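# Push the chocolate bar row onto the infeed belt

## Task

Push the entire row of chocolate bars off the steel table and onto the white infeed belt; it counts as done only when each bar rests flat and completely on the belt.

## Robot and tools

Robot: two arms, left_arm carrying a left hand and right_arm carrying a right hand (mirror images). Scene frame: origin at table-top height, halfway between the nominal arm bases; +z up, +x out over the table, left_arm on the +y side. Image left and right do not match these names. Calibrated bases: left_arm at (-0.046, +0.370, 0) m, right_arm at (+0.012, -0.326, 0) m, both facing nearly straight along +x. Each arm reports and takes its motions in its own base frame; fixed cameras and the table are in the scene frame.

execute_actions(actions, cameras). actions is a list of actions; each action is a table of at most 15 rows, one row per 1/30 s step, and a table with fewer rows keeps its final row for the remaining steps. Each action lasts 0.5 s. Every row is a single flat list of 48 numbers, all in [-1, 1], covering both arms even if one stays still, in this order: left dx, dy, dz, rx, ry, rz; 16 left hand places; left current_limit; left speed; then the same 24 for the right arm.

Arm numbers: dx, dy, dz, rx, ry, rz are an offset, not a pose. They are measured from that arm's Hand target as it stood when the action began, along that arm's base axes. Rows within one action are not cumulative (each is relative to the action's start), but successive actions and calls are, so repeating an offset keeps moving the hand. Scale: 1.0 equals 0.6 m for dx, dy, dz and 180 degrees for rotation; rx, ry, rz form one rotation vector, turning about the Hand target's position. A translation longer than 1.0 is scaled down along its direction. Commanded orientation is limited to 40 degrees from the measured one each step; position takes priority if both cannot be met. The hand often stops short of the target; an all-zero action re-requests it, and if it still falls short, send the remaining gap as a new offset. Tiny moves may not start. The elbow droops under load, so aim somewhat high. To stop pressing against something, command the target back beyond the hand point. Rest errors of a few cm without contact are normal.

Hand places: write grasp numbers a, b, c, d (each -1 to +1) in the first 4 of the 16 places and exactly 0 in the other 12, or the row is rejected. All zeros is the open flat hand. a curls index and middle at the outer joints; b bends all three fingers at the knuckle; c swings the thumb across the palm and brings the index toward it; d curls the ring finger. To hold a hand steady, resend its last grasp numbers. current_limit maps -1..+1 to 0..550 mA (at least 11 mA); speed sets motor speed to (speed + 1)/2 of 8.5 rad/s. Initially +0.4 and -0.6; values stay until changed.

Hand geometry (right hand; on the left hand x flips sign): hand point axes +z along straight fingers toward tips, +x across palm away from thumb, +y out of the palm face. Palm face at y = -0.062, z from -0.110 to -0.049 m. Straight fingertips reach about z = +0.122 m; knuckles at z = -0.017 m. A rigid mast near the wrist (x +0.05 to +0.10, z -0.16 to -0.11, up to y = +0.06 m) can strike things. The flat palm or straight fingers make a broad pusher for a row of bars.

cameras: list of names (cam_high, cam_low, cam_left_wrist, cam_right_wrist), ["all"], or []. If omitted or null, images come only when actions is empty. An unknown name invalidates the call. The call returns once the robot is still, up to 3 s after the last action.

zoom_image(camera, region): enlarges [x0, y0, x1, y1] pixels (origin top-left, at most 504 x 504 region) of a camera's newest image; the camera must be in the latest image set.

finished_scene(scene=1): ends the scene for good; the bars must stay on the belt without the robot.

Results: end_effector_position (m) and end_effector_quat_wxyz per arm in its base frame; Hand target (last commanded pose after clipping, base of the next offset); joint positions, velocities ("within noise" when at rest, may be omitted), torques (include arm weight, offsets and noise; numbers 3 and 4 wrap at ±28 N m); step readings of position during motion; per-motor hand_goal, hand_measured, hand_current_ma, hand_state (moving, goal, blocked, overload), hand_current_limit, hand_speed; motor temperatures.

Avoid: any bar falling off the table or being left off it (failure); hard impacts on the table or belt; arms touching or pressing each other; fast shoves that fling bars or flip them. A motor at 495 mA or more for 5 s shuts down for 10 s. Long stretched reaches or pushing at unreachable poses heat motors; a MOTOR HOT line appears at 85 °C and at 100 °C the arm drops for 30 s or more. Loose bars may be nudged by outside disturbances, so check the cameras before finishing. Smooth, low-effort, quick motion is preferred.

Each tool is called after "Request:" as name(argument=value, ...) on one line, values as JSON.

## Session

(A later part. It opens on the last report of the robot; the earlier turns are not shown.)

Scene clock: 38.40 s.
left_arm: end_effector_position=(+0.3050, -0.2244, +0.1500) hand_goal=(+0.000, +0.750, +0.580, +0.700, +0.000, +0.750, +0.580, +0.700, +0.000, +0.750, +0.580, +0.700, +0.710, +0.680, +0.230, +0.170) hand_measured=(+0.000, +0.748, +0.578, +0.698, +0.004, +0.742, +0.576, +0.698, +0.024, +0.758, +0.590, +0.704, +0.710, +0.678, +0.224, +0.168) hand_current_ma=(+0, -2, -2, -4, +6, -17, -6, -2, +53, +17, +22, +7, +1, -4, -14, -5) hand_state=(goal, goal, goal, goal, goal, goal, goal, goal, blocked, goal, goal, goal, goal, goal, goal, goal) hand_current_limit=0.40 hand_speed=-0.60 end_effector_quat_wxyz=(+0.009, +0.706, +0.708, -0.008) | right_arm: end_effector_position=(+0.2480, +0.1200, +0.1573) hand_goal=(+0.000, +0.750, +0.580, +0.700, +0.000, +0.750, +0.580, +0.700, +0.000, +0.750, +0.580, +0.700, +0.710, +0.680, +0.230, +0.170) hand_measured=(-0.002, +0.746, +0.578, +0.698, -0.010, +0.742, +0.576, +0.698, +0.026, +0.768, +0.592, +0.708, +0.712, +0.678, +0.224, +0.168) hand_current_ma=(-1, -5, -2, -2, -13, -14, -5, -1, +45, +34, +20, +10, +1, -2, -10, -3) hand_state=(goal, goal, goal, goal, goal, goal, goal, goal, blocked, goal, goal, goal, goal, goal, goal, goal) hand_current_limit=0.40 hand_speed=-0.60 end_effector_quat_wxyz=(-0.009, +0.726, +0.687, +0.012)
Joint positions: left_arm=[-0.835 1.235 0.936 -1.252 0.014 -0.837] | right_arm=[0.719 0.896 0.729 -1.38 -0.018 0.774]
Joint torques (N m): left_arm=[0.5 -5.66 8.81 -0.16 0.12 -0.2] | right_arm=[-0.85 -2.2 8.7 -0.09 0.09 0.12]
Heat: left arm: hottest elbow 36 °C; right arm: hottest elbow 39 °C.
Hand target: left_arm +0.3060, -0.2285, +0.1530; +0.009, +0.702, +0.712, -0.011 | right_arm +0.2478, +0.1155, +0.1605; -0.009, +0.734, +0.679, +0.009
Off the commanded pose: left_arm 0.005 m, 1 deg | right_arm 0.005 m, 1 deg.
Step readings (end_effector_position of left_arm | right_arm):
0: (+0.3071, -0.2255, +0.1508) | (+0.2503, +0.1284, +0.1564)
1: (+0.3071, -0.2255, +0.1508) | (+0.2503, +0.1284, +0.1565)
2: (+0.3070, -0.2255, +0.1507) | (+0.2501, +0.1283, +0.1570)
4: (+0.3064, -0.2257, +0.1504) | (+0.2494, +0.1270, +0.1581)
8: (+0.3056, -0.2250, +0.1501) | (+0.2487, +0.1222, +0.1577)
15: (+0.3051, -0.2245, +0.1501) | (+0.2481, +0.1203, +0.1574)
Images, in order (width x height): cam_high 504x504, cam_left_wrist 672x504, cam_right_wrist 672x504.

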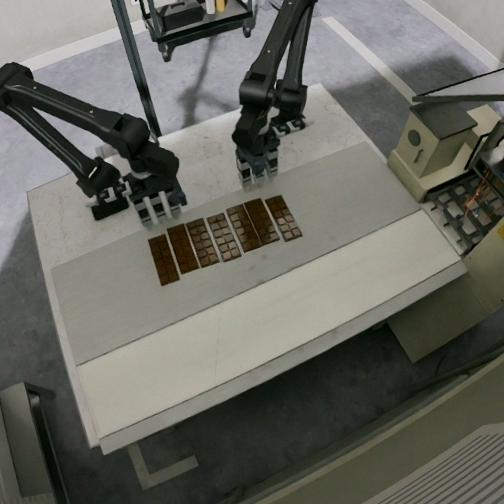

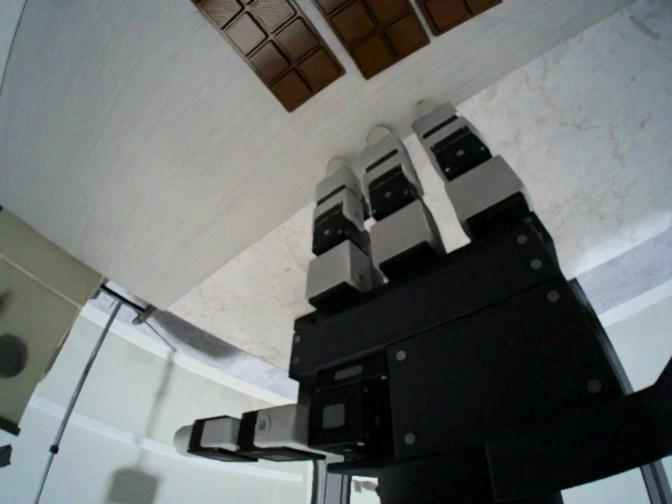

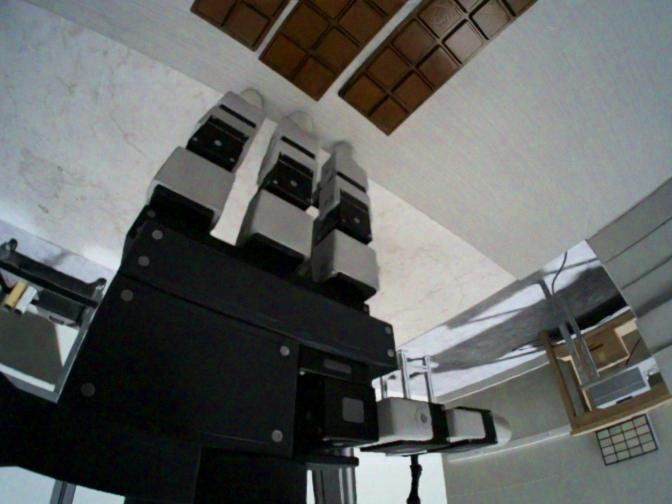

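Request:
execute_actions(actions=[[[0,0,0.013,0,0,0,0,0,0,0,0,0,0,0,0,0,0,0,0,0,0,0,0.4,-0.6,0,0,0.013,0,0,0,0,0,0,0,0,0,0,0,0,0,0,0,0,0,0,0,0.4,-0.6]]], cameras=["cam_high","cam_left_wrist","cam_right_wrist"])

Request:
zoom_image(camera="cam_high", region=[120, 170, 220, 270])

Request:
zoom_image(camera="cam_high", region=[220, 130, 320, 230])

Request:
zoom_image(camera="cam_right_wrist", region=[200, 40, 400, 190])

Request:
zoom_image(camera="cam_left_wrist", region=[280, 40, 480, 190])

Scene clock: 39.87 s.
left_arm: end_effector_position=(+0.3024, -0.2223, +0.1499) hand_goal=(+0.000, +0.750, +0.580, +0.700, +0.000, +0.750, +0.580, +0.700, +0.000, +0.750, +0.580, +0.700, +0.710, +0.680, +0.230, +0.170) hand_measured=(+0.000, +0.748, +0.578, +0.698, +0.002, +0.744, +0.576, +0.698, +0.006, +0.742, +0.576, +0.700, +0.710, +0.678, +0.224, +0.168) hand_current_ma=(+0, -2, -2, -4, +4, -11, -6, -2, +11, -16, -7, -1, +1, -4, -14, -5) hand_state=(goal, goal, goal, goal, goal, goal, goal, goal, goal, goal, goal, goal, goal, goal, goal, goal) hand_current_limit=0.40 hand_speed=-0.60 end_effector_quat_wxyz=(+0.002, +0.706, +0.708, -0.009) | right_arm: end_effector_position=(+0.2432, +0.1162, +0.1566) hand_goal=(+0.000, +0.750, +0.580, +0.700, +0.000, +0.750, +0.580, +0.700, +0.000, +0.750, +0.580, +0.700, +0.710, +0.680, +0.230, +0.170) hand_measured=(-0.002, +0.746, +0.578, +0.698, -0.004, +0.746, +0.576, +0.698, -0.006, +0.750, +0.582, +0.702, +0.712, +0.678, +0.224, +0.168) hand_current_ma=(-1, -5, -2, -2, -3, -6, -4, -1, -6, -1, +1, +1, +1, -2, -10, -3) hand_state=(goal, goal, goal, goal, goal, goal, goal, goal, goal, goal, goal, goal, goal, goal, goal, goal) hand_current_limit=0.40 hand_speed=-0.60 end_effector_quat_wxyz=(-0.010, +0.727, +0.686, +0.002)
Joint positions: left_arm=[-0.835 1.235 0.938 -1.268 0.018 -0.839] | right_arm=[0.718 0.894 0.729 -1.403 -0.021 0.777]
Joint torques (N m): left_arm=[0.5 -6.07 9.8 -0.46 -0.02 -0.18] | right_arm=[-0.67 -2.14 10.13 0.01 0.19 0.09]
Heat: left arm: hottest elbow 36 °C; right arm: hottest elbow 39 °C.
Hand target: left_arm +0.3061, -0.2285, +0.1608; +0.009, +0.702, +0.712, -0.010 | right_arm +0.2478, +0.1156, +0.1683; -0.010, +0.734, +0.679, +0.009
Off the commanded pose: left_arm 0.013 m, 1 deg | right_arm 0.013 m, 1 deg.
Step readings (end_effector_position of left_arm | right_arm):
0: (+0.3050, -0.2244, +0.1500) | (+0.2480, +0.1198, +0.1573)
1: (+0.3049, -0.2243, +0.1500) | (+0.2479, +0.1197, +0.1573)
2: (+0.3048, -0.2242, +0.1501) | (+0.2475, +0.1194, +0.1571)
4: (+0.3038, -0.2236, +0.1499) | (+0.2463, +0.1183, +0.1569)
8: (+0.3027, -0.2227, +0.1498) | (+0.2441, +0.1169, +0.1567)
15: (+0.3024, -0.2223, +0.1499) | (+0.2433, +0.1163, +0.1566)
Images, in order (width x height): cam_high 504x504, cam_left_wrist 672x504, cam_right_wrist 672x504.

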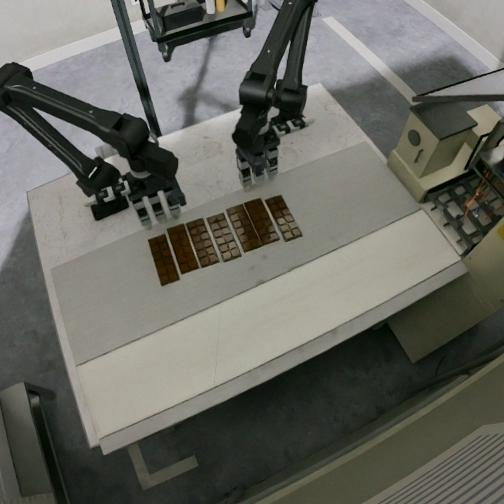

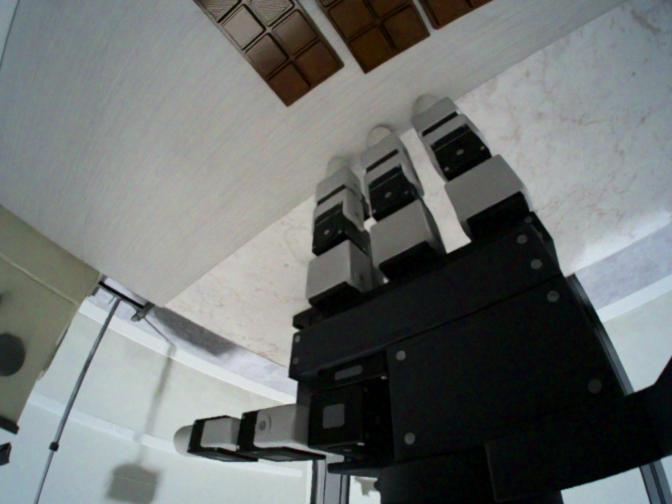

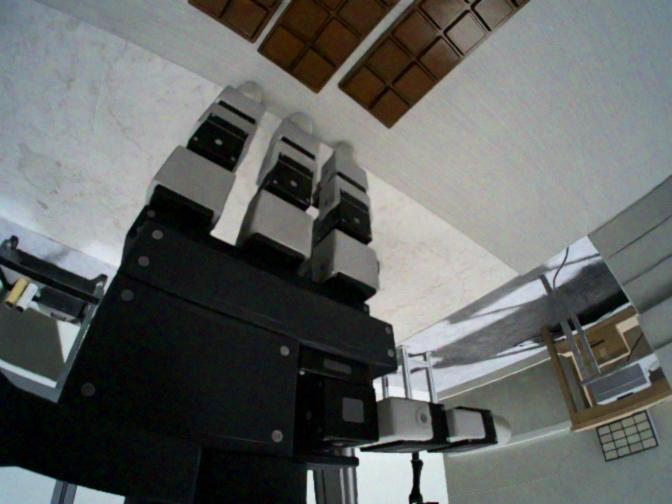

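Scaled by 5.040 from the camera's 504x504 image, which has a finer 720x720 frame.

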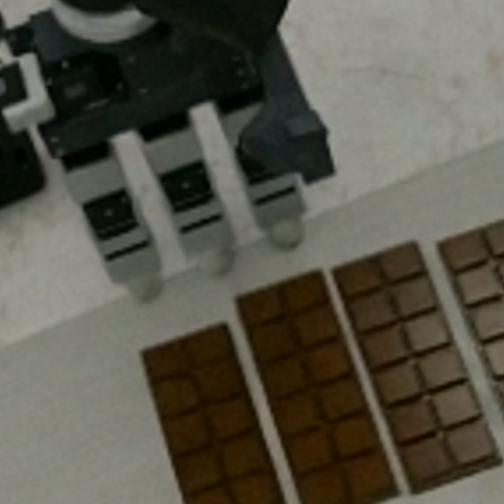

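Scaled by 5.040 from the camera's 504x504 image, which has a finer 720x720 frame.

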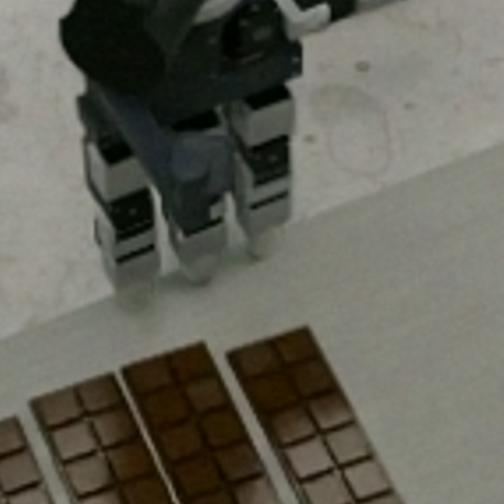

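Scaled by 2.520 from the camera's 672x504 image, which has a finer 960x720 frame.

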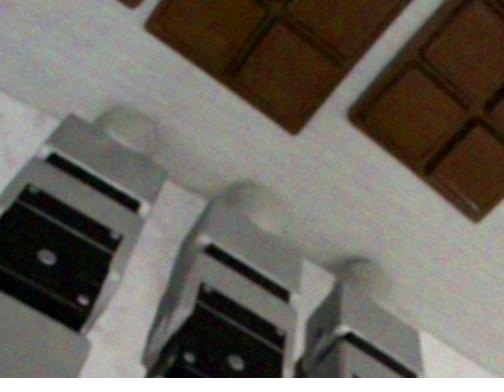

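Scaled by 2.520 from the camera's 672x504 image, which has a finer 960x720 frame.

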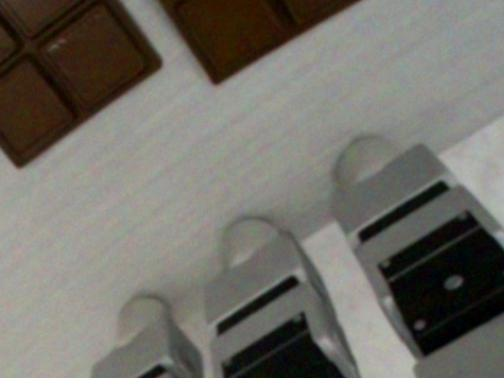

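Request:
execute_actions(actions=[[[0.02,-0.0125,-0.008,0,0,0,0,0,0,0,0,0,0,0,0,0,0,0,0,0,0,0,0.4,-0.6,0.02,0,-0.01,0,0,0,0,0,0,0,0,0,0,0,0,0,0,0,0,0,0,0,0.4,-0.6]],[[0.02,0,-0.004,0,0,0,0,0,0,0,0,0,0,0,0,0,0,0,0,0,0,0,0.4,-0.6,0.02,0,-0.004,0,0,0,0,0,0,0,0,0,0,0,0,0,0,0,0,0,0,0,0.4,-0.6]]], cameras=["cam_high","cam_left_wrist","cam_right_wrist"])

Request:
zoom_image(camera="cam_high", region=[120, 170, 220, 270])

Request:
zoom_image(camera="cam_high", region=[220, 130, 320, 230])

Request:
zoom_image(camera="cam_right_wrist", region=[200, 40, 400, 190])

Request:
zoom_image(camera="cam_left_wrist", region=[280, 40, 480, 190])

Scene clock: 42.83 s.
left_arm: end_effector_position=(+0.3151, -0.2256, +0.1490) hand_goal=(+0.000, +0.750, +0.580, +0.700, +0.000, +0.750, +0.580, +0.700, +0.000, +0.750, +0.580, +0.700, +0.710, +0.680, +0.230, +0.170) hand_measured=(+0.000, +0.748, +0.578, +0.698, +0.002, +0.754, +0.582, +0.700, +0.038, +0.782, +0.606, +0.712, +0.710, +0.678, +0.224, +0.168) hand_current_ma=(+0, -2, -2, -4, +3, +6, +3, +0, +93, +95, +70, +30, +1, -4, -14, -5) hand_state=(goal, goal, goal, goal, goal, goal, goal, goal, blocked, blocked, blocked, goal, goal, goal, goal, goal) hand_current_limit=0.40 hand_speed=-0.60 end_effector_quat_wxyz=(-0.001, +0.702, +0.712, -0.011) | right_arm: end_effector_position=(+0.2551, +0.1131, +0.1534) hand_goal=(+0.000, +0.750, +0.580, +0.700, +0.000, +0.750, +0.580, +0.700, +0.000, +0.750, +0.580, +0.700, +0.710, +0.680, +0.230, +0.170) hand_measured=(-0.002, +0.766, +0.590, +0.706, -0.006, +0.768, +0.594, +0.706, -0.018, +0.780, +0.598, +0.708, +0.712, +0.678, +0.224, +0.168) hand_current_ma=(-1, +30, +17, +7, -5, +36, +22, +8, -30, +71, +32, +13, +1, -2, -10, -3) hand_state=(goal, goal, goal, goal, goal, goal, goal, goal, goal, blocked, goal, goal, goal, goal, goal, goal) hand_current_limit=0.40 hand_speed=-0.60 end_effector_quat_wxyz=(-0.021, +0.732, +0.681, -0.003)
Joint positions: left_arm=[-0.813 1.272 0.969 -1.268 0.022 -0.827] | right_arm=[0.66 0.93 0.744 -1.395 -0.04 0.732]
Joint torques (N m): left_arm=[1.49 -4.72 10.18 0.61 -0.17 0.07] | right_arm=[-1.2 -0.67 9.81 1.36 0.99 -0.11]
Heat: left arm: hottest elbow 36 °C; right arm: hottest elbow 39 °C.
Hand target: left_arm +0.3300, -0.2361, +0.1537; +0.009, +0.702, +0.712, -0.010 | right_arm +0.2718, +0.1156, +0.1599; -0.009, +0.734, +0.679, +0.009
Off the commanded pose: left_arm 0.019 m, 1 deg | right_arm 0.018 m, 2 deg.
Step readings (end_effector_position of left_arm | right_arm):
0: (+0.3024, -0.2223, +0.1499) | (+0.2432, +0.1162, +0.1566)
1: (+0.3024, -0.2223, +0.1499) | (+0.2433, +0.1161, +0.1566)
2: (+0.3025, -0.2225, +0.1502) | (+0.2434, +0.1158, +0.1566)
4: (+0.3030, -0.2230, +0.1501) | (+0.2441, +0.1141, +0.1561)
8: (+0.3055, -0.2257, +0.1501) | (+0.2467, +0.1125, +0.1550)
15: (+0.3063, -0.2266, +0.1498) | (+0.2478, +0.1132, +0.1550)
16: (+0.3063, -0.2266, +0.1498) | (+0.2478, +0.1132, +0.1550)
17: (+0.3068, -0.2264, +0.1499) | (+0.2482, +0.1131, +0.1549)
19: (+0.3094, -0.2254, +0.1498) | (+0.2502, +0.1128, +0.1545)
23: (+0.3141, -0.2252, +0.1491) | (+0.2540, +0.1125, +0.1535)
30: (+0.3151, -0.2256, +0.1490) | (+0.2551, +0.1129, +0.1535)
Images, in order (width x height): cam_high 504x504, cam_left_wrist 672x504, cam_right_wrist 672x504.

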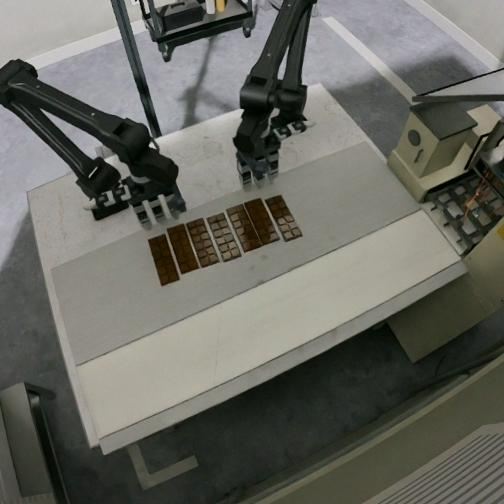

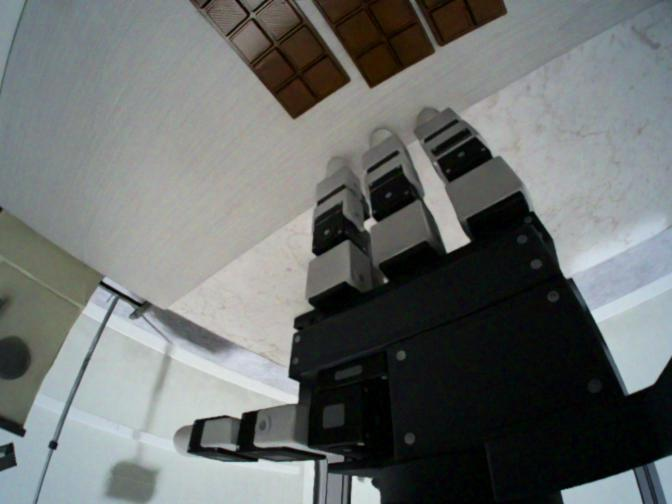

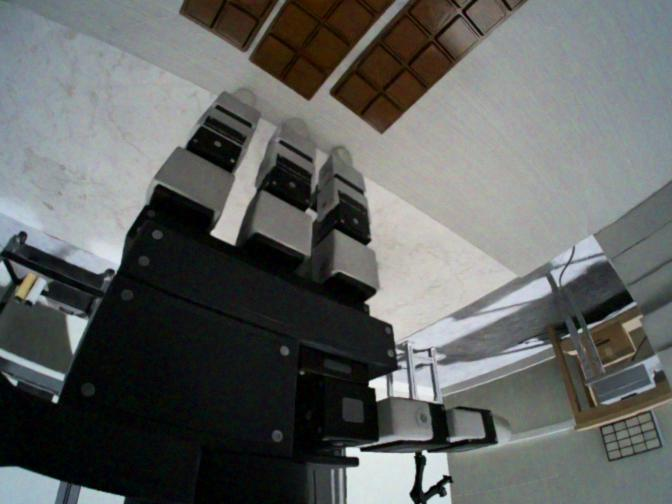

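Scaled by 5.040 from the camera's 504x504 image, which has a finer 720x720 frame.

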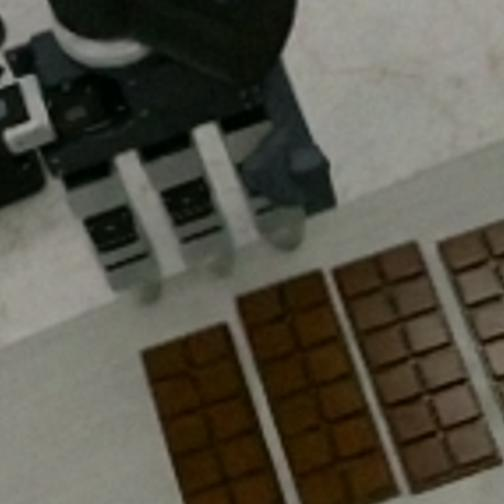

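Scaled by 5.040 from the camera's 504x504 image, which has a finer 720x720 frame.

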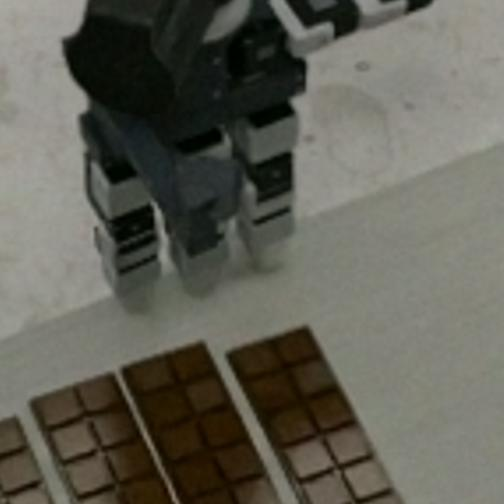

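Scaled by 2.520 from the camera's 672x504 image, which has a finer 960x720 frame.

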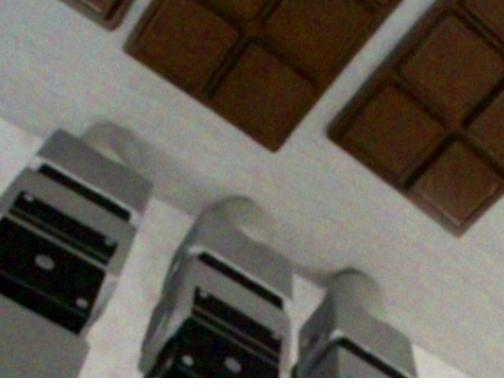

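Scaled by 2.520 from the camera's 672x504 image, which has a finer 960x720 frame.

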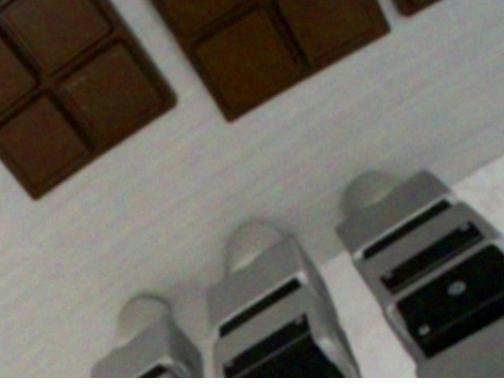

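Request:
execute_actions(actions=[[[-0.01,0,0.035,0,0,0,0,0,0,0,0,0,0,0,0,0,0,0,0,0,0,0,0.4,-0.6,-0.008,0,0.035,0,0,0,0,0,0,0,0,0,0,0,0,0,0,0,0,0,0,0,0.4,-0.6]],[[0,0,-0.015,0,0,0,0,0,0,0,0,0,0,0,0,0,0,0,0,0,0,0,0.4,-0.6,0,0,-0.015,0,0,0,0,0,0,0,0,0,0,0,0,0,0,0,0,0,0,0,0.4,-0.6]],[[0,0,-0.015,0,0,0,0,0,0,0,0,0,0,0,0,0,0,0,0,0,0,0,0.4,-0.6,0,0,-0.015,0,0,0,0,0,0,0,0,0,0,0,0,0,0,0,0,0,0,0,0.4,-0.6]]], cameras=["cam_high","cam_left_wrist","cam_right_wrist"])

Request:
zoom_image(camera="cam_high", region=[120, 170, 220, 270])

Request:
zoom_image(camera="cam_high", region=[220, 130, 320, 230])

Request:
zoom_image(camera="cam_right_wrist", region=[200, 40, 400, 190])

Request:
zoom_image(camera="cam_left_wrist", region=[280, 40, 480, 190])

Scene clock: 46.10 s.
left_arm: end_effector_position=(+0.3192, -0.2299, +0.1551) hand_goal=(+0.000, +0.750, +0.580, +0.700, +0.000, +0.750, +0.580, +0.700, +0.000, +0.750, +0.580, +0.700, +0.710, +0.680, +0.230, +0.170) hand_measured=(+0.000, +0.748, +0.578, +0.698, +0.002, +0.752, +0.582, +0.700, +0.002, +0.750, +0.582, +0.702, +0.710, +0.678, +0.224, +0.168) hand_current_ma=(+0, -2, -2, -4, +2, +1, +3, +0, +4, +1, +4, +5, +1, -4, -14, -5) hand_state=(goal, goal, goal, goal, goal, goal, goal, goal, goal, goal, goal, goal, goal, goal, goal, goal) hand_current_limit=0.40 hand_speed=-0.60 end_effector_quat_wxyz=(+0.003, +0.702, +0.712, -0.011) | right_arm: end_effector_position=(+0.2595, +0.1125, +0.1575) hand_goal=(+0.000, +0.750, +0.580, +0.700, +0.000, +0.750, +0.580, +0.700, +0.000, +0.750, +0.580, +0.700, +0.710, +0.680, +0.230, +0.170) hand_measured=(-0.002, +0.750, +0.582, +0.702, -0.004, +0.750, +0.582, +0.702, -0.004, +0.750, +0.582, +0.702, +0.712, +0.678, +0.224, +0.168) hand_current_ma=(-1, +1, +2, +3, -3, +1, +2, +3, -3, +1, +2, +2, +1, -2, -10, -3) hand_state=(goal, goal, goal, goal, goal, goal, goal, goal, goal, goal, goal, goal, goal, goal, goal, goal) hand_current_limit=0.40 hand_speed=-0.60 end_effector_quat_wxyz=(-0.011, +0.732, +0.681, -0.001)
Joint positions: left_arm=[-0.813 1.278 0.99 -1.275 0.022 -0.827] | right_arm=[0.66 0.934 0.754 -1.395 -0.022 0.731]
Joint torques (N m): left_arm=[0.62 -6.07 8.47 0.55 -0.17 -0.06] | right_arm=[-0.15 -1.96 9.2 0.94 0.21 0]
Heat: left arm: hottest elbow 37 °C; right arm: hottest elbow 39 °C.
Hand target: left_arm +0.3240, -0.2360, +0.1565; +0.009, +0.702, +0.712, -0.010 | right_arm +0.2670, +0.1156, +0.1629; -0.009, +0.734, +0.679, +0.009
Off the commanded pose: left_arm 0.008 m, 1 deg | right_arm 0.010 m, 1 deg.
Step readings (end_effector_position of left_arm | right_arm):
0: (+0.3151, -0.2257, +0.1490) | (+0.2551, +0.1131, +0.1534)
1: (+0.3152, -0.2257, +0.1491) | (+0.2552, +0.1132, +0.1536)
2: (+0.3150, -0.2255, +0.1495) | (+0.2555, +0.1134, +0.1541)
4: (+0.3144, -0.2249, +0.1502) | (+0.2557, +0.1127, +0.1548)
8: (+0.3140, -0.2245, +0.1536) | (+0.2556, +0.1095, +0.1568)
15: (+0.3143, -0.2247, +0.1559) | (+0.2544, +0.1085, +0.1574)
16: (+0.3142, -0.2247, +0.1559) | (+0.2543, +0.1084, +0.1574)
17: (+0.3143, -0.2247, +0.1559) | (+0.2543, +0.1084, +0.1574)
19: (+0.3142, -0.2247, +0.1559) | (+0.2543, +0.1084, +0.1574)
23: (+0.3143, -0.2247, +0.1559) | (+0.2543, +0.1084, +0.1574)
30: (+0.3147, -0.2252, +0.1560) | (+0.2543, +0.1084, +0.1574)
31: (+0.3148, -0.2253, +0.1560) | (+0.2544, +0.1085, +0.1574)
32: (+0.3151, -0.2256, +0.1561) | (+0.2547, +0.1087, +0.1575)
34: (+0.3164, -0.2270, +0.1563) | (+0.2562, +0.1099, +0.1577)
38: (+0.3185, -0.2292, +0.1559) | (+0.2586, +0.1117, +0.1578)
45: (+0.3191, -0.2299, +0.1551) | (+0.2595, +0.1124, +0.1575)
Images, in order (width x height): cam_high 504x504, cam_left_wrist 672x504, cam_right_wrist 672x504.

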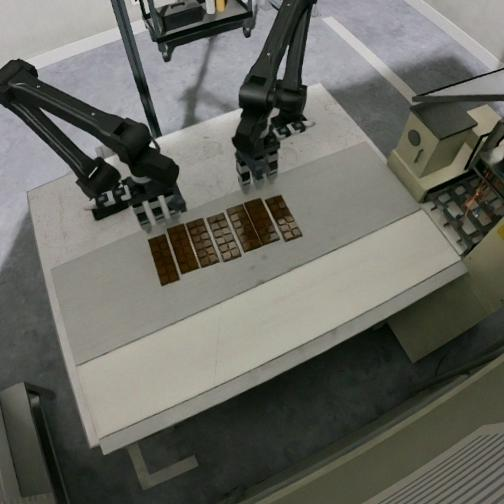

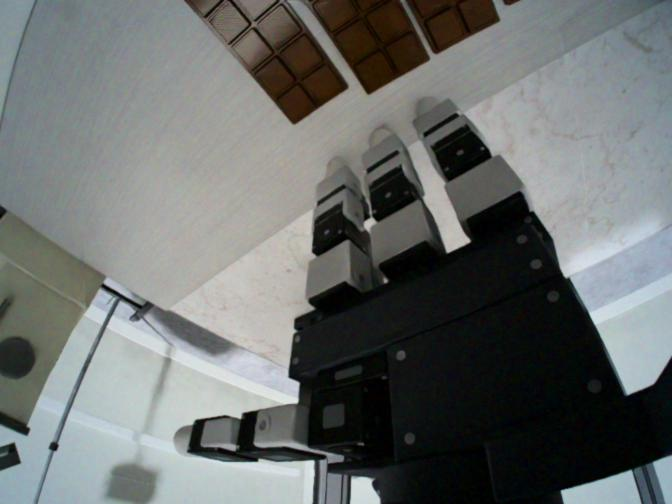

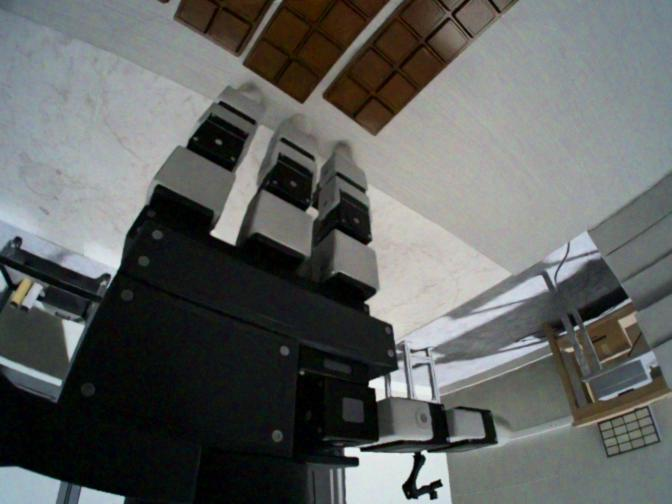

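Scaled by 5.040 from the camera's 504x504 image, which has a finer 720x720 frame.

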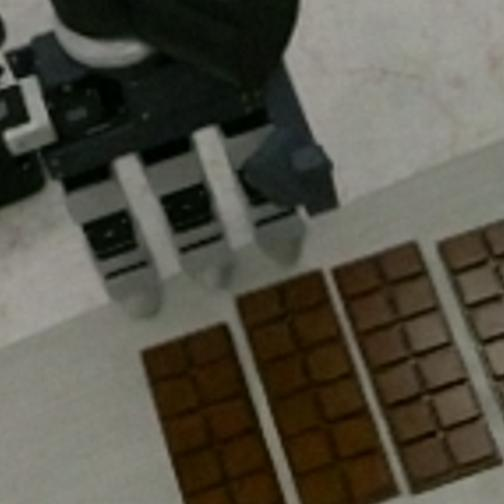

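Scaled by 5.040 from the camera's 504x504 image, which has a finer 720x720 frame.

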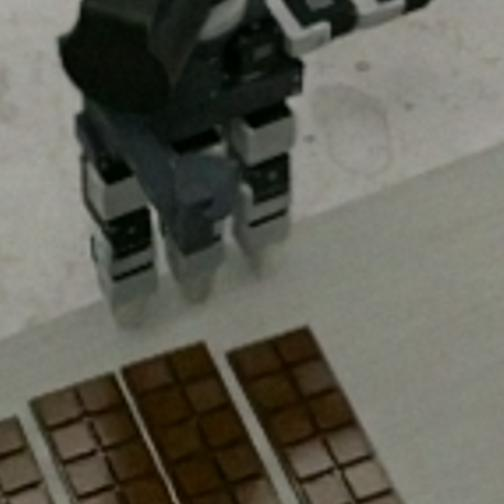

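Scaled by 2.520 from the camera's 672x504 image, which has a finer 960x720 frame.

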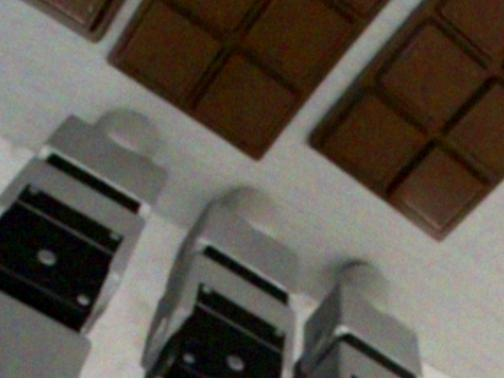

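Scaled by 2.520 from the camera's 672x504 image, which has a finer 960x720 frame.

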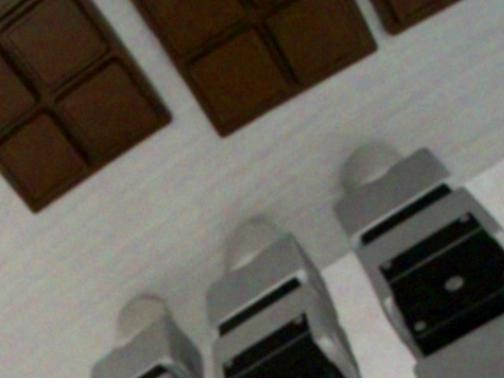

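Request:
execute_actions(actions=[[[0.025,0,-0.004,0,0,0,0,0,0,0,0,0,0,0,0,0,0,0,0,0,0,0,0.4,-0.6,0.025,0,-0.006,0,0,0,0,0,0,0,0,0,0,0,0,0,0,0,0,0,0,0,0.4,-0.6]],[[0.03,0,0,0,0,0,0,0,0,0,0,0,0,0,0,0,0,0,0,0,0,0,0.4,-0.6,0.025,0,0,0,0,0,0,0,0,0,0,0,0,0,0,0,0,0,0,0,0,0,0.4,-0.6]]], cameras=["cam_high","cam_left_wrist","cam_right_wrist"])

Request:
zoom_image(camera="cam_high", region=[120, 170, 220, 270])

Request:
zoom_image(camera="cam_high", region=[220, 130, 320, 230])

Request:
zoom_image(camera="cam_right_wrist", region=[200, 40, 400, 190])

Request:
zoom_image(camera="cam_left_wrist", region=[280, 40, 480, 190])

Scene clock: 48.83 s.
left_arm: end_effector_position=(+0.3377, -0.2293, +0.1477) hand_goal=(+0.000, +0.750, +0.580, +0.700, +0.000, +0.750, +0.580, +0.700, +0.000, +0.750, +0.580, +0.700, +0.710, +0.680, +0.230, +0.170) hand_measured=(+0.000, +0.750, +0.580, +0.698, +0.004, +0.772, +0.594, +0.706, +0.000, +0.788, +0.610, +0.716, +0.710, +0.678, +0.224, +0.168) hand_current_ma=(+0, -1, -1, -2, +5, +60, +33, +13, +1, +120, +87, +38, +1, -4, -14, -5) hand_state=(goal, goal, goal, goal, goal, blocked, goal, goal, goal, blocked, blocked, goal, goal, goal, goal, goal) hand_current_limit=0.40 hand_speed=-0.60 end_effector_quat_wxyz=(-0.003, +0.705, +0.709, -0.016) | right_arm: end_effector_position=(+0.2765, +0.1113, +0.1529) hand_goal=(+0.000, +0.750, +0.580, +0.700, +0.000, +0.750, +0.580, +0.700, +0.000, +0.750, +0.580, +0.700, +0.710, +0.680, +0.230, +0.170) hand_measured=(-0.002, +0.768, +0.594, +0.706, -0.002, +0.782, +0.604, +0.712, +0.004, +0.800, +0.610, +0.716, +0.712, +0.678, +0.224, +0.168) hand_current_ma=(-1, +38, +22, +9, -2, +76, +47, +19, +4, +142, +64, +27, +1, -2, -10, -3) hand_state=(goal, goal, goal, goal, goal, blocked, blocked, goal, goal, blocked, blocked, goal, goal, goal, goal, goal) hand_current_limit=0.40 hand_speed=-0.60 end_effector_quat_wxyz=(-0.021, +0.732, +0.681, -0.008)
Joint positions: left_arm=[-0.768 1.324 1.014 -1.267 0.032 -0.775] | right_arm=[0.6 0.99 0.778 -1.381 -0.039 0.671]
Joint torques (N m): left_arm=[1.96 -5.42 10.39 0.61 -0.53 0.03] | right_arm=[-0.97 -1.08 9.95 1.66 0.9 -0.09]
Heat: left arm: hottest elbow 38 °C; right arm: hottest elbow 40 °C.
Hand target: left_arm +0.3571, -0.2361, +0.1541; +0.009, +0.702, +0.712, -0.010 | right_arm +0.2970, +0.1154, +0.1592; -0.009, +0.735, +0.678, +0.009
Off the commanded pose: left_arm 0.022 m, 2 deg | right_arm 0.022 m, 2 deg.
Step readings (end_effector_position of left_arm | right_arm):
0: (+0.3192, -0.2299, +0.1551) | (+0.2595, +0.1125, +0.1575)
1: (+0.3192, -0.2299, +0.1551) | (+0.2596, +0.1124, +0.1575)
2: (+0.3193, -0.2300, +0.1547) | (+0.2600, +0.1125, +0.1572)
4: (+0.3206, -0.2296, +0.1530) | (+0.2620, +0.1118, +0.1556)
8: (+0.3241, -0.2290, +0.1494) | (+0.2660, +0.1107, +0.1549)
15: (+0.3250, -0.2285, +0.1493) | (+0.2672, +0.1113, +0.1548)
16: (+0.3251, -0.2286, +0.1492) | (+0.2674, +0.1113, +0.1547)
17: (+0.3257, -0.2287, +0.1492) | (+0.2679, +0.1114, +0.1549)
19: (+0.3285, -0.2286, +0.1487) | (+0.2702, +0.1110, +0.1543)
23: (+0.3360, -0.2283, +0.1479) | (+0.2752, +0.1108, +0.1532)
30: (+0.3376, -0.2291, +0.1479) | (+0.2764, +0.1113, +0.1529)
Images, in order (width x height): cam_high 504x504, cam_left_wrist 672x504, cam_right_wrist 672x504.

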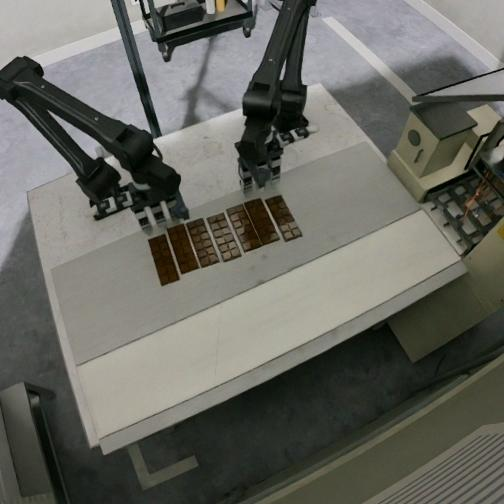

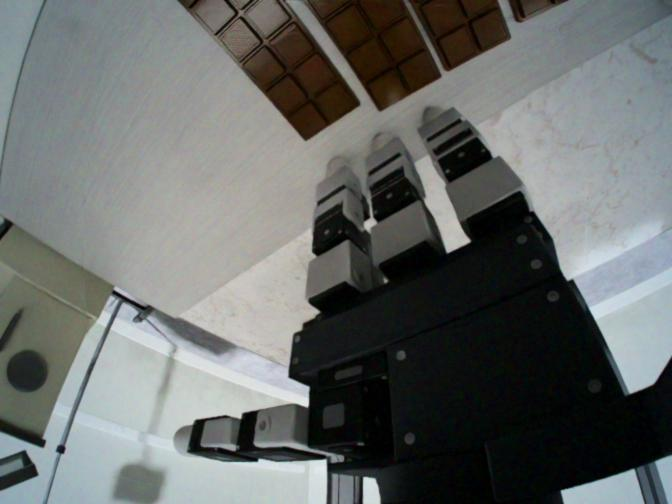

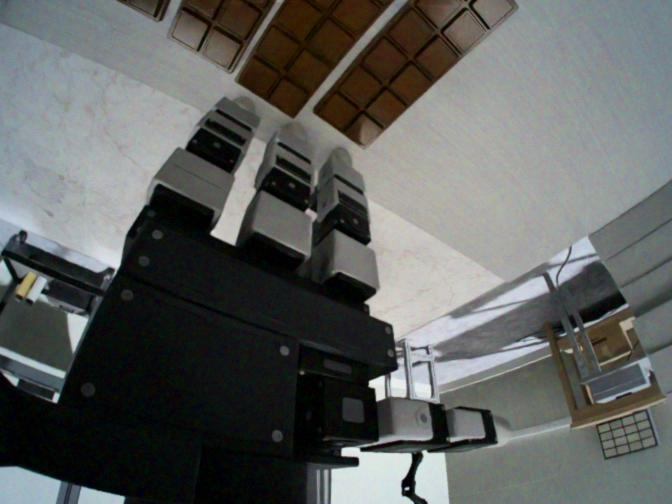

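Scaled by 5.040 from the camera's 504x504 image, which has a finer 720x720 frame.

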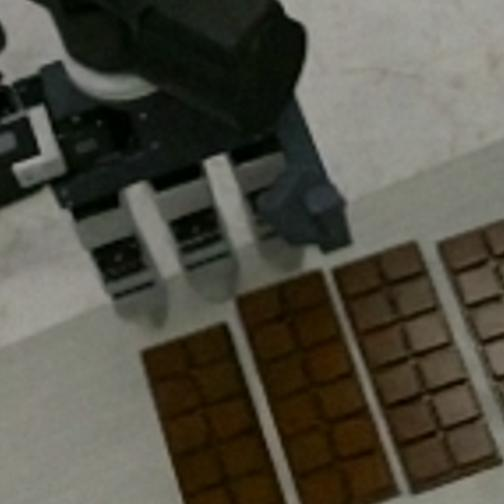

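Scaled by 5.040 from the camera's 504x504 image, which has a finer 720x720 frame.

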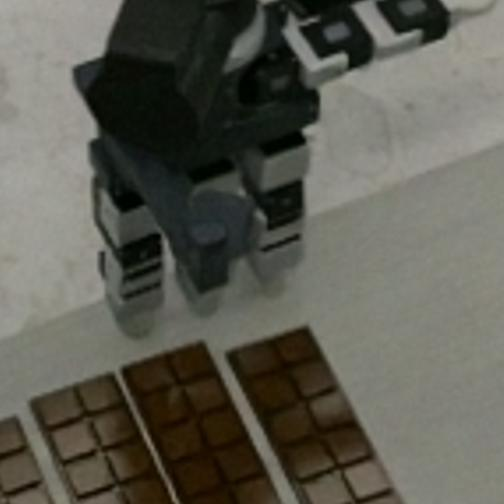

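Scaled by 2.520 from the camera's 672x504 image, which has a finer 960x720 frame.

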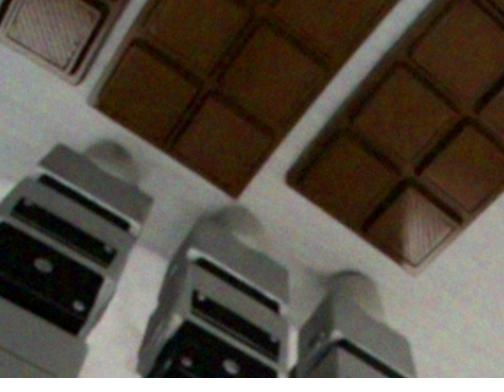

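Scaled by 2.520 from the camera's 672x504 image, which has a finer 960x720 frame.

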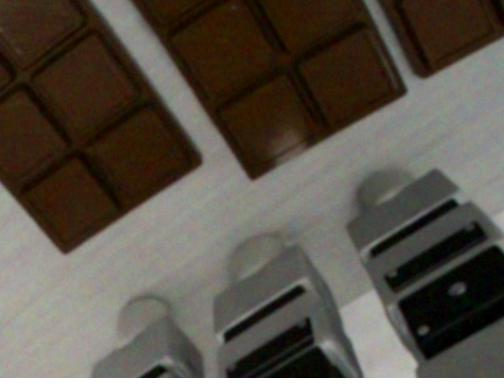

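Request:
execute_actions(actions=[[[0.015,0,0.013,0,0,0,0,0,0,0,0,0,0,0,0,0,0,0,0,0,0,0,0.4,-0.6,0.015,0,0.013,0,0,0,0,0,0,0,0,0,0,0,0,0,0,0,0,0,0,0,0.4,-0.6]],[[0.025,0,0.003,0,0,0,0,0,0,0,0,0,0,0,0,0,0,0,0,0,0,0,0.4,-0.6,0.025,0,0.003,0,0,0,0,0,0,0,0,0,0,0,0,0,0,0,0,0,0,0,0.4,-0.6]]], cameras=["cam_high","cam_left_wrist","cam_right_wrist"])

Request:
zoom_image(camera="cam_high", region=[120, 170, 220, 270])

Request:
zoom_image(camera="cam_right_wrist", region=[200, 40, 400, 190])

Request:
zoom_image(camera="cam_left_wrist", region=[280, 40, 480, 190])

Scene clock: 51.43 s.
left_arm: end_effector_position=(+0.3647, -0.2280, +0.1496) hand_goal=(+0.000, +0.750, +0.580, +0.700, +0.000, +0.750, +0.580, +0.700, +0.000, +0.750, +0.580, +0.700, +0.710, +0.680, +0.230, +0.170) hand_measured=(+0.000, +0.750, +0.580, +0.698, +0.002, +0.752, +0.582, +0.702, +0.000, +0.768, +0.596, +0.710, +0.710, +0.678, +0.224, +0.168) hand_current_ma=(+0, -1, -1, -2, +3, +3, +4, +4, +1, +45, +40, +23, +1, -4, -14, -5) hand_state=(goal, goal, goal, goal, goal, goal, goal, goal, goal, goal, goal, goal, goal, goal, goal, goal) hand_current_limit=0.40 hand_speed=-0.60 end_effector_quat_wxyz=(-0.005, +0.701, +0.713, -0.013) | right_arm: end_effector_position=(+0.2931, +0.1111, +0.1512) hand_goal=(+0.000, +0.750, +0.580, +0.700, +0.000, +0.750, +0.580, +0.700, +0.000, +0.750, +0.580, +0.700, +0.710, +0.680, +0.230, +0.170) hand_measured=(+0.000, +0.776, +0.598, +0.710, -0.002, +0.796, +0.614, +0.716, +0.000, +0.816, +0.618, +0.720, +0.712, +0.678, +0.224, +0.168) hand_current_ma=(-1, +60, +36, +15, -1, +125, +76, +31, +0, +204, +91, +39, +1, -2, -10, -3) hand_state=(goal, blocked, goal, goal, goal, blocked, blocked, goal, goal, blocked, blocked, blocked, goal, goal, goal, goal) hand_current_limit=0.40 hand_speed=-0.60 end_effector_quat_wxyz=(-0.027, +0.730, +0.682, -0.019)
Joint positions: left_arm=[-0.72 1.377 1.069 -1.273 0.025 -0.737] | right_arm=[0.557 1.05 0.816 -1.384 -0.046 0.623]
Joint torques (N m): left_arm=[1.55 -7.12 11.1 -0.18 -0.25 0.11] | right_arm=[-1.32 -2.55 11.67 1.5 1.16 -0.05]
Heat: left arm: hottest elbow 38 °C; right arm: hottest elbow 40 °C.
Hand target: left_arm +0.3811, -0.2361, +0.1640; +0.010, +0.702, +0.712, -0.011 | right_arm +0.3210, +0.1155, +0.1690; -0.009, +0.734, +0.679, +0.009
Off the commanded pose: left_arm 0.023 m, 2 deg | right_arm 0.033 m, 4 deg.
Step readings (end_effector_position of left_arm | right_arm):
0: (+0.3377, -0.2293, +0.1477) | (+0.2765, +0.1114, +0.1529)
1: (+0.3378, -0.2294, +0.1479) | (+0.2766, +0.1115, +0.1530)
2: (+0.3381, -0.2294, +0.1480) | (+0.2769, +0.1115, +0.1531)
4: (+0.3403, -0.2296, +0.1481) | (+0.2785, +0.1115, +0.1530)
8: (+0.3477, -0.2287, +0.1485) | (+0.2812, +0.1114, +0.1522)
15: (+0.3499, -0.2285, +0.1488) | (+0.2820, +0.1119, +0.1521)
16: (+0.3501, -0.2286, +0.1489) | (+0.2820, +0.1119, +0.1521)
17: (+0.3505, -0.2286, +0.1491) | (+0.2826, +0.1119, +0.1522)
19: (+0.3538, -0.2286, +0.1495) | (+0.2852, +0.1114, +0.1520)
23: (+0.3628, -0.2276, +0.1495) | (+0.2917, +0.1105, +0.1513)
30: (+0.3646, -0.2278, +0.1494) | (+0.2931, +0.1112, +0.1512)
Images, in order (width x height): cam_high 504x504, cam_left_wrist 672x504, cam_right_wrist 672x504.

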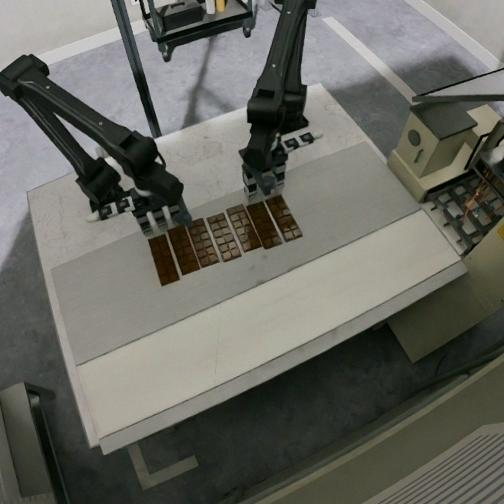

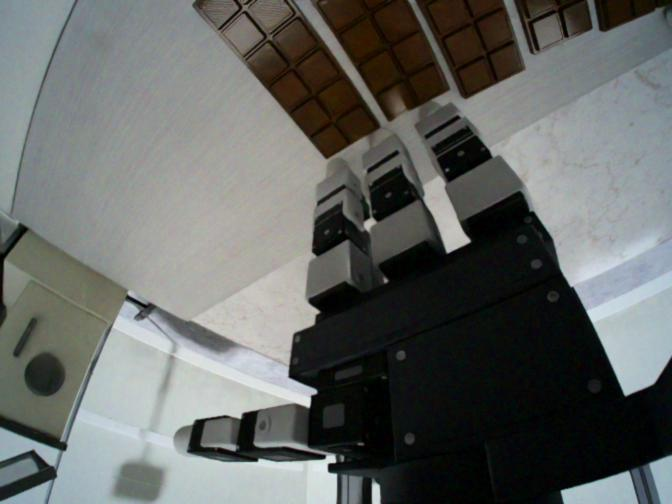

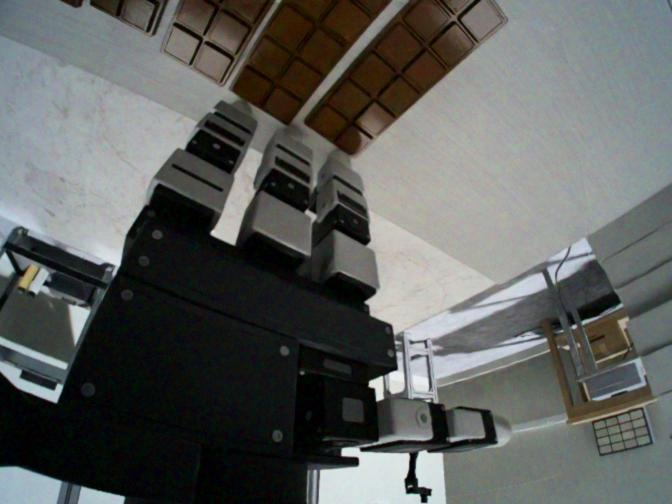

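Scaled by 5.040 from the camera's 504x504 image, which has a finer 720x720 frame.

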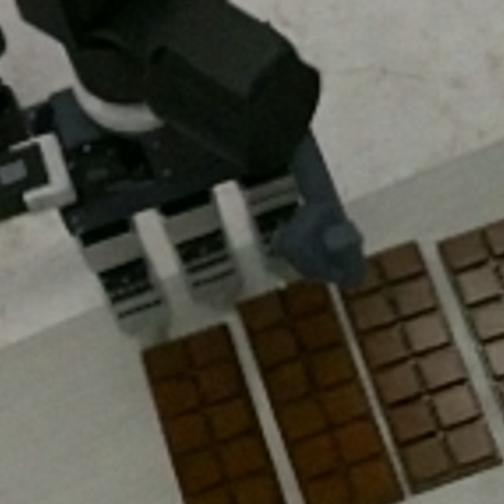

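Scaled by 2.520 from the camera's 672x504 image, which has a finer 960x720 frame.

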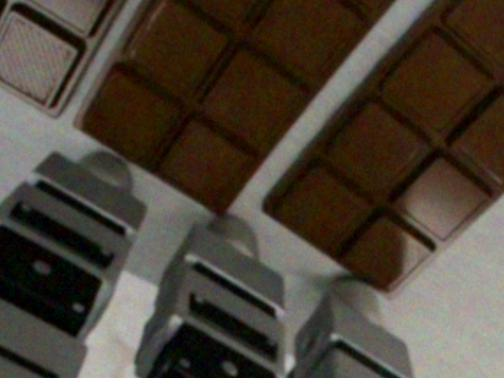

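Scaled by 2.520 from the camera's 672x504 image, which has a finer 960x720 frame.

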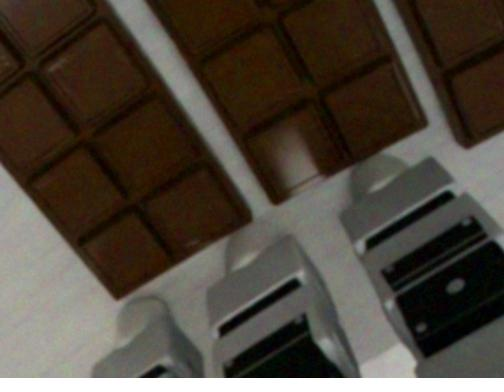

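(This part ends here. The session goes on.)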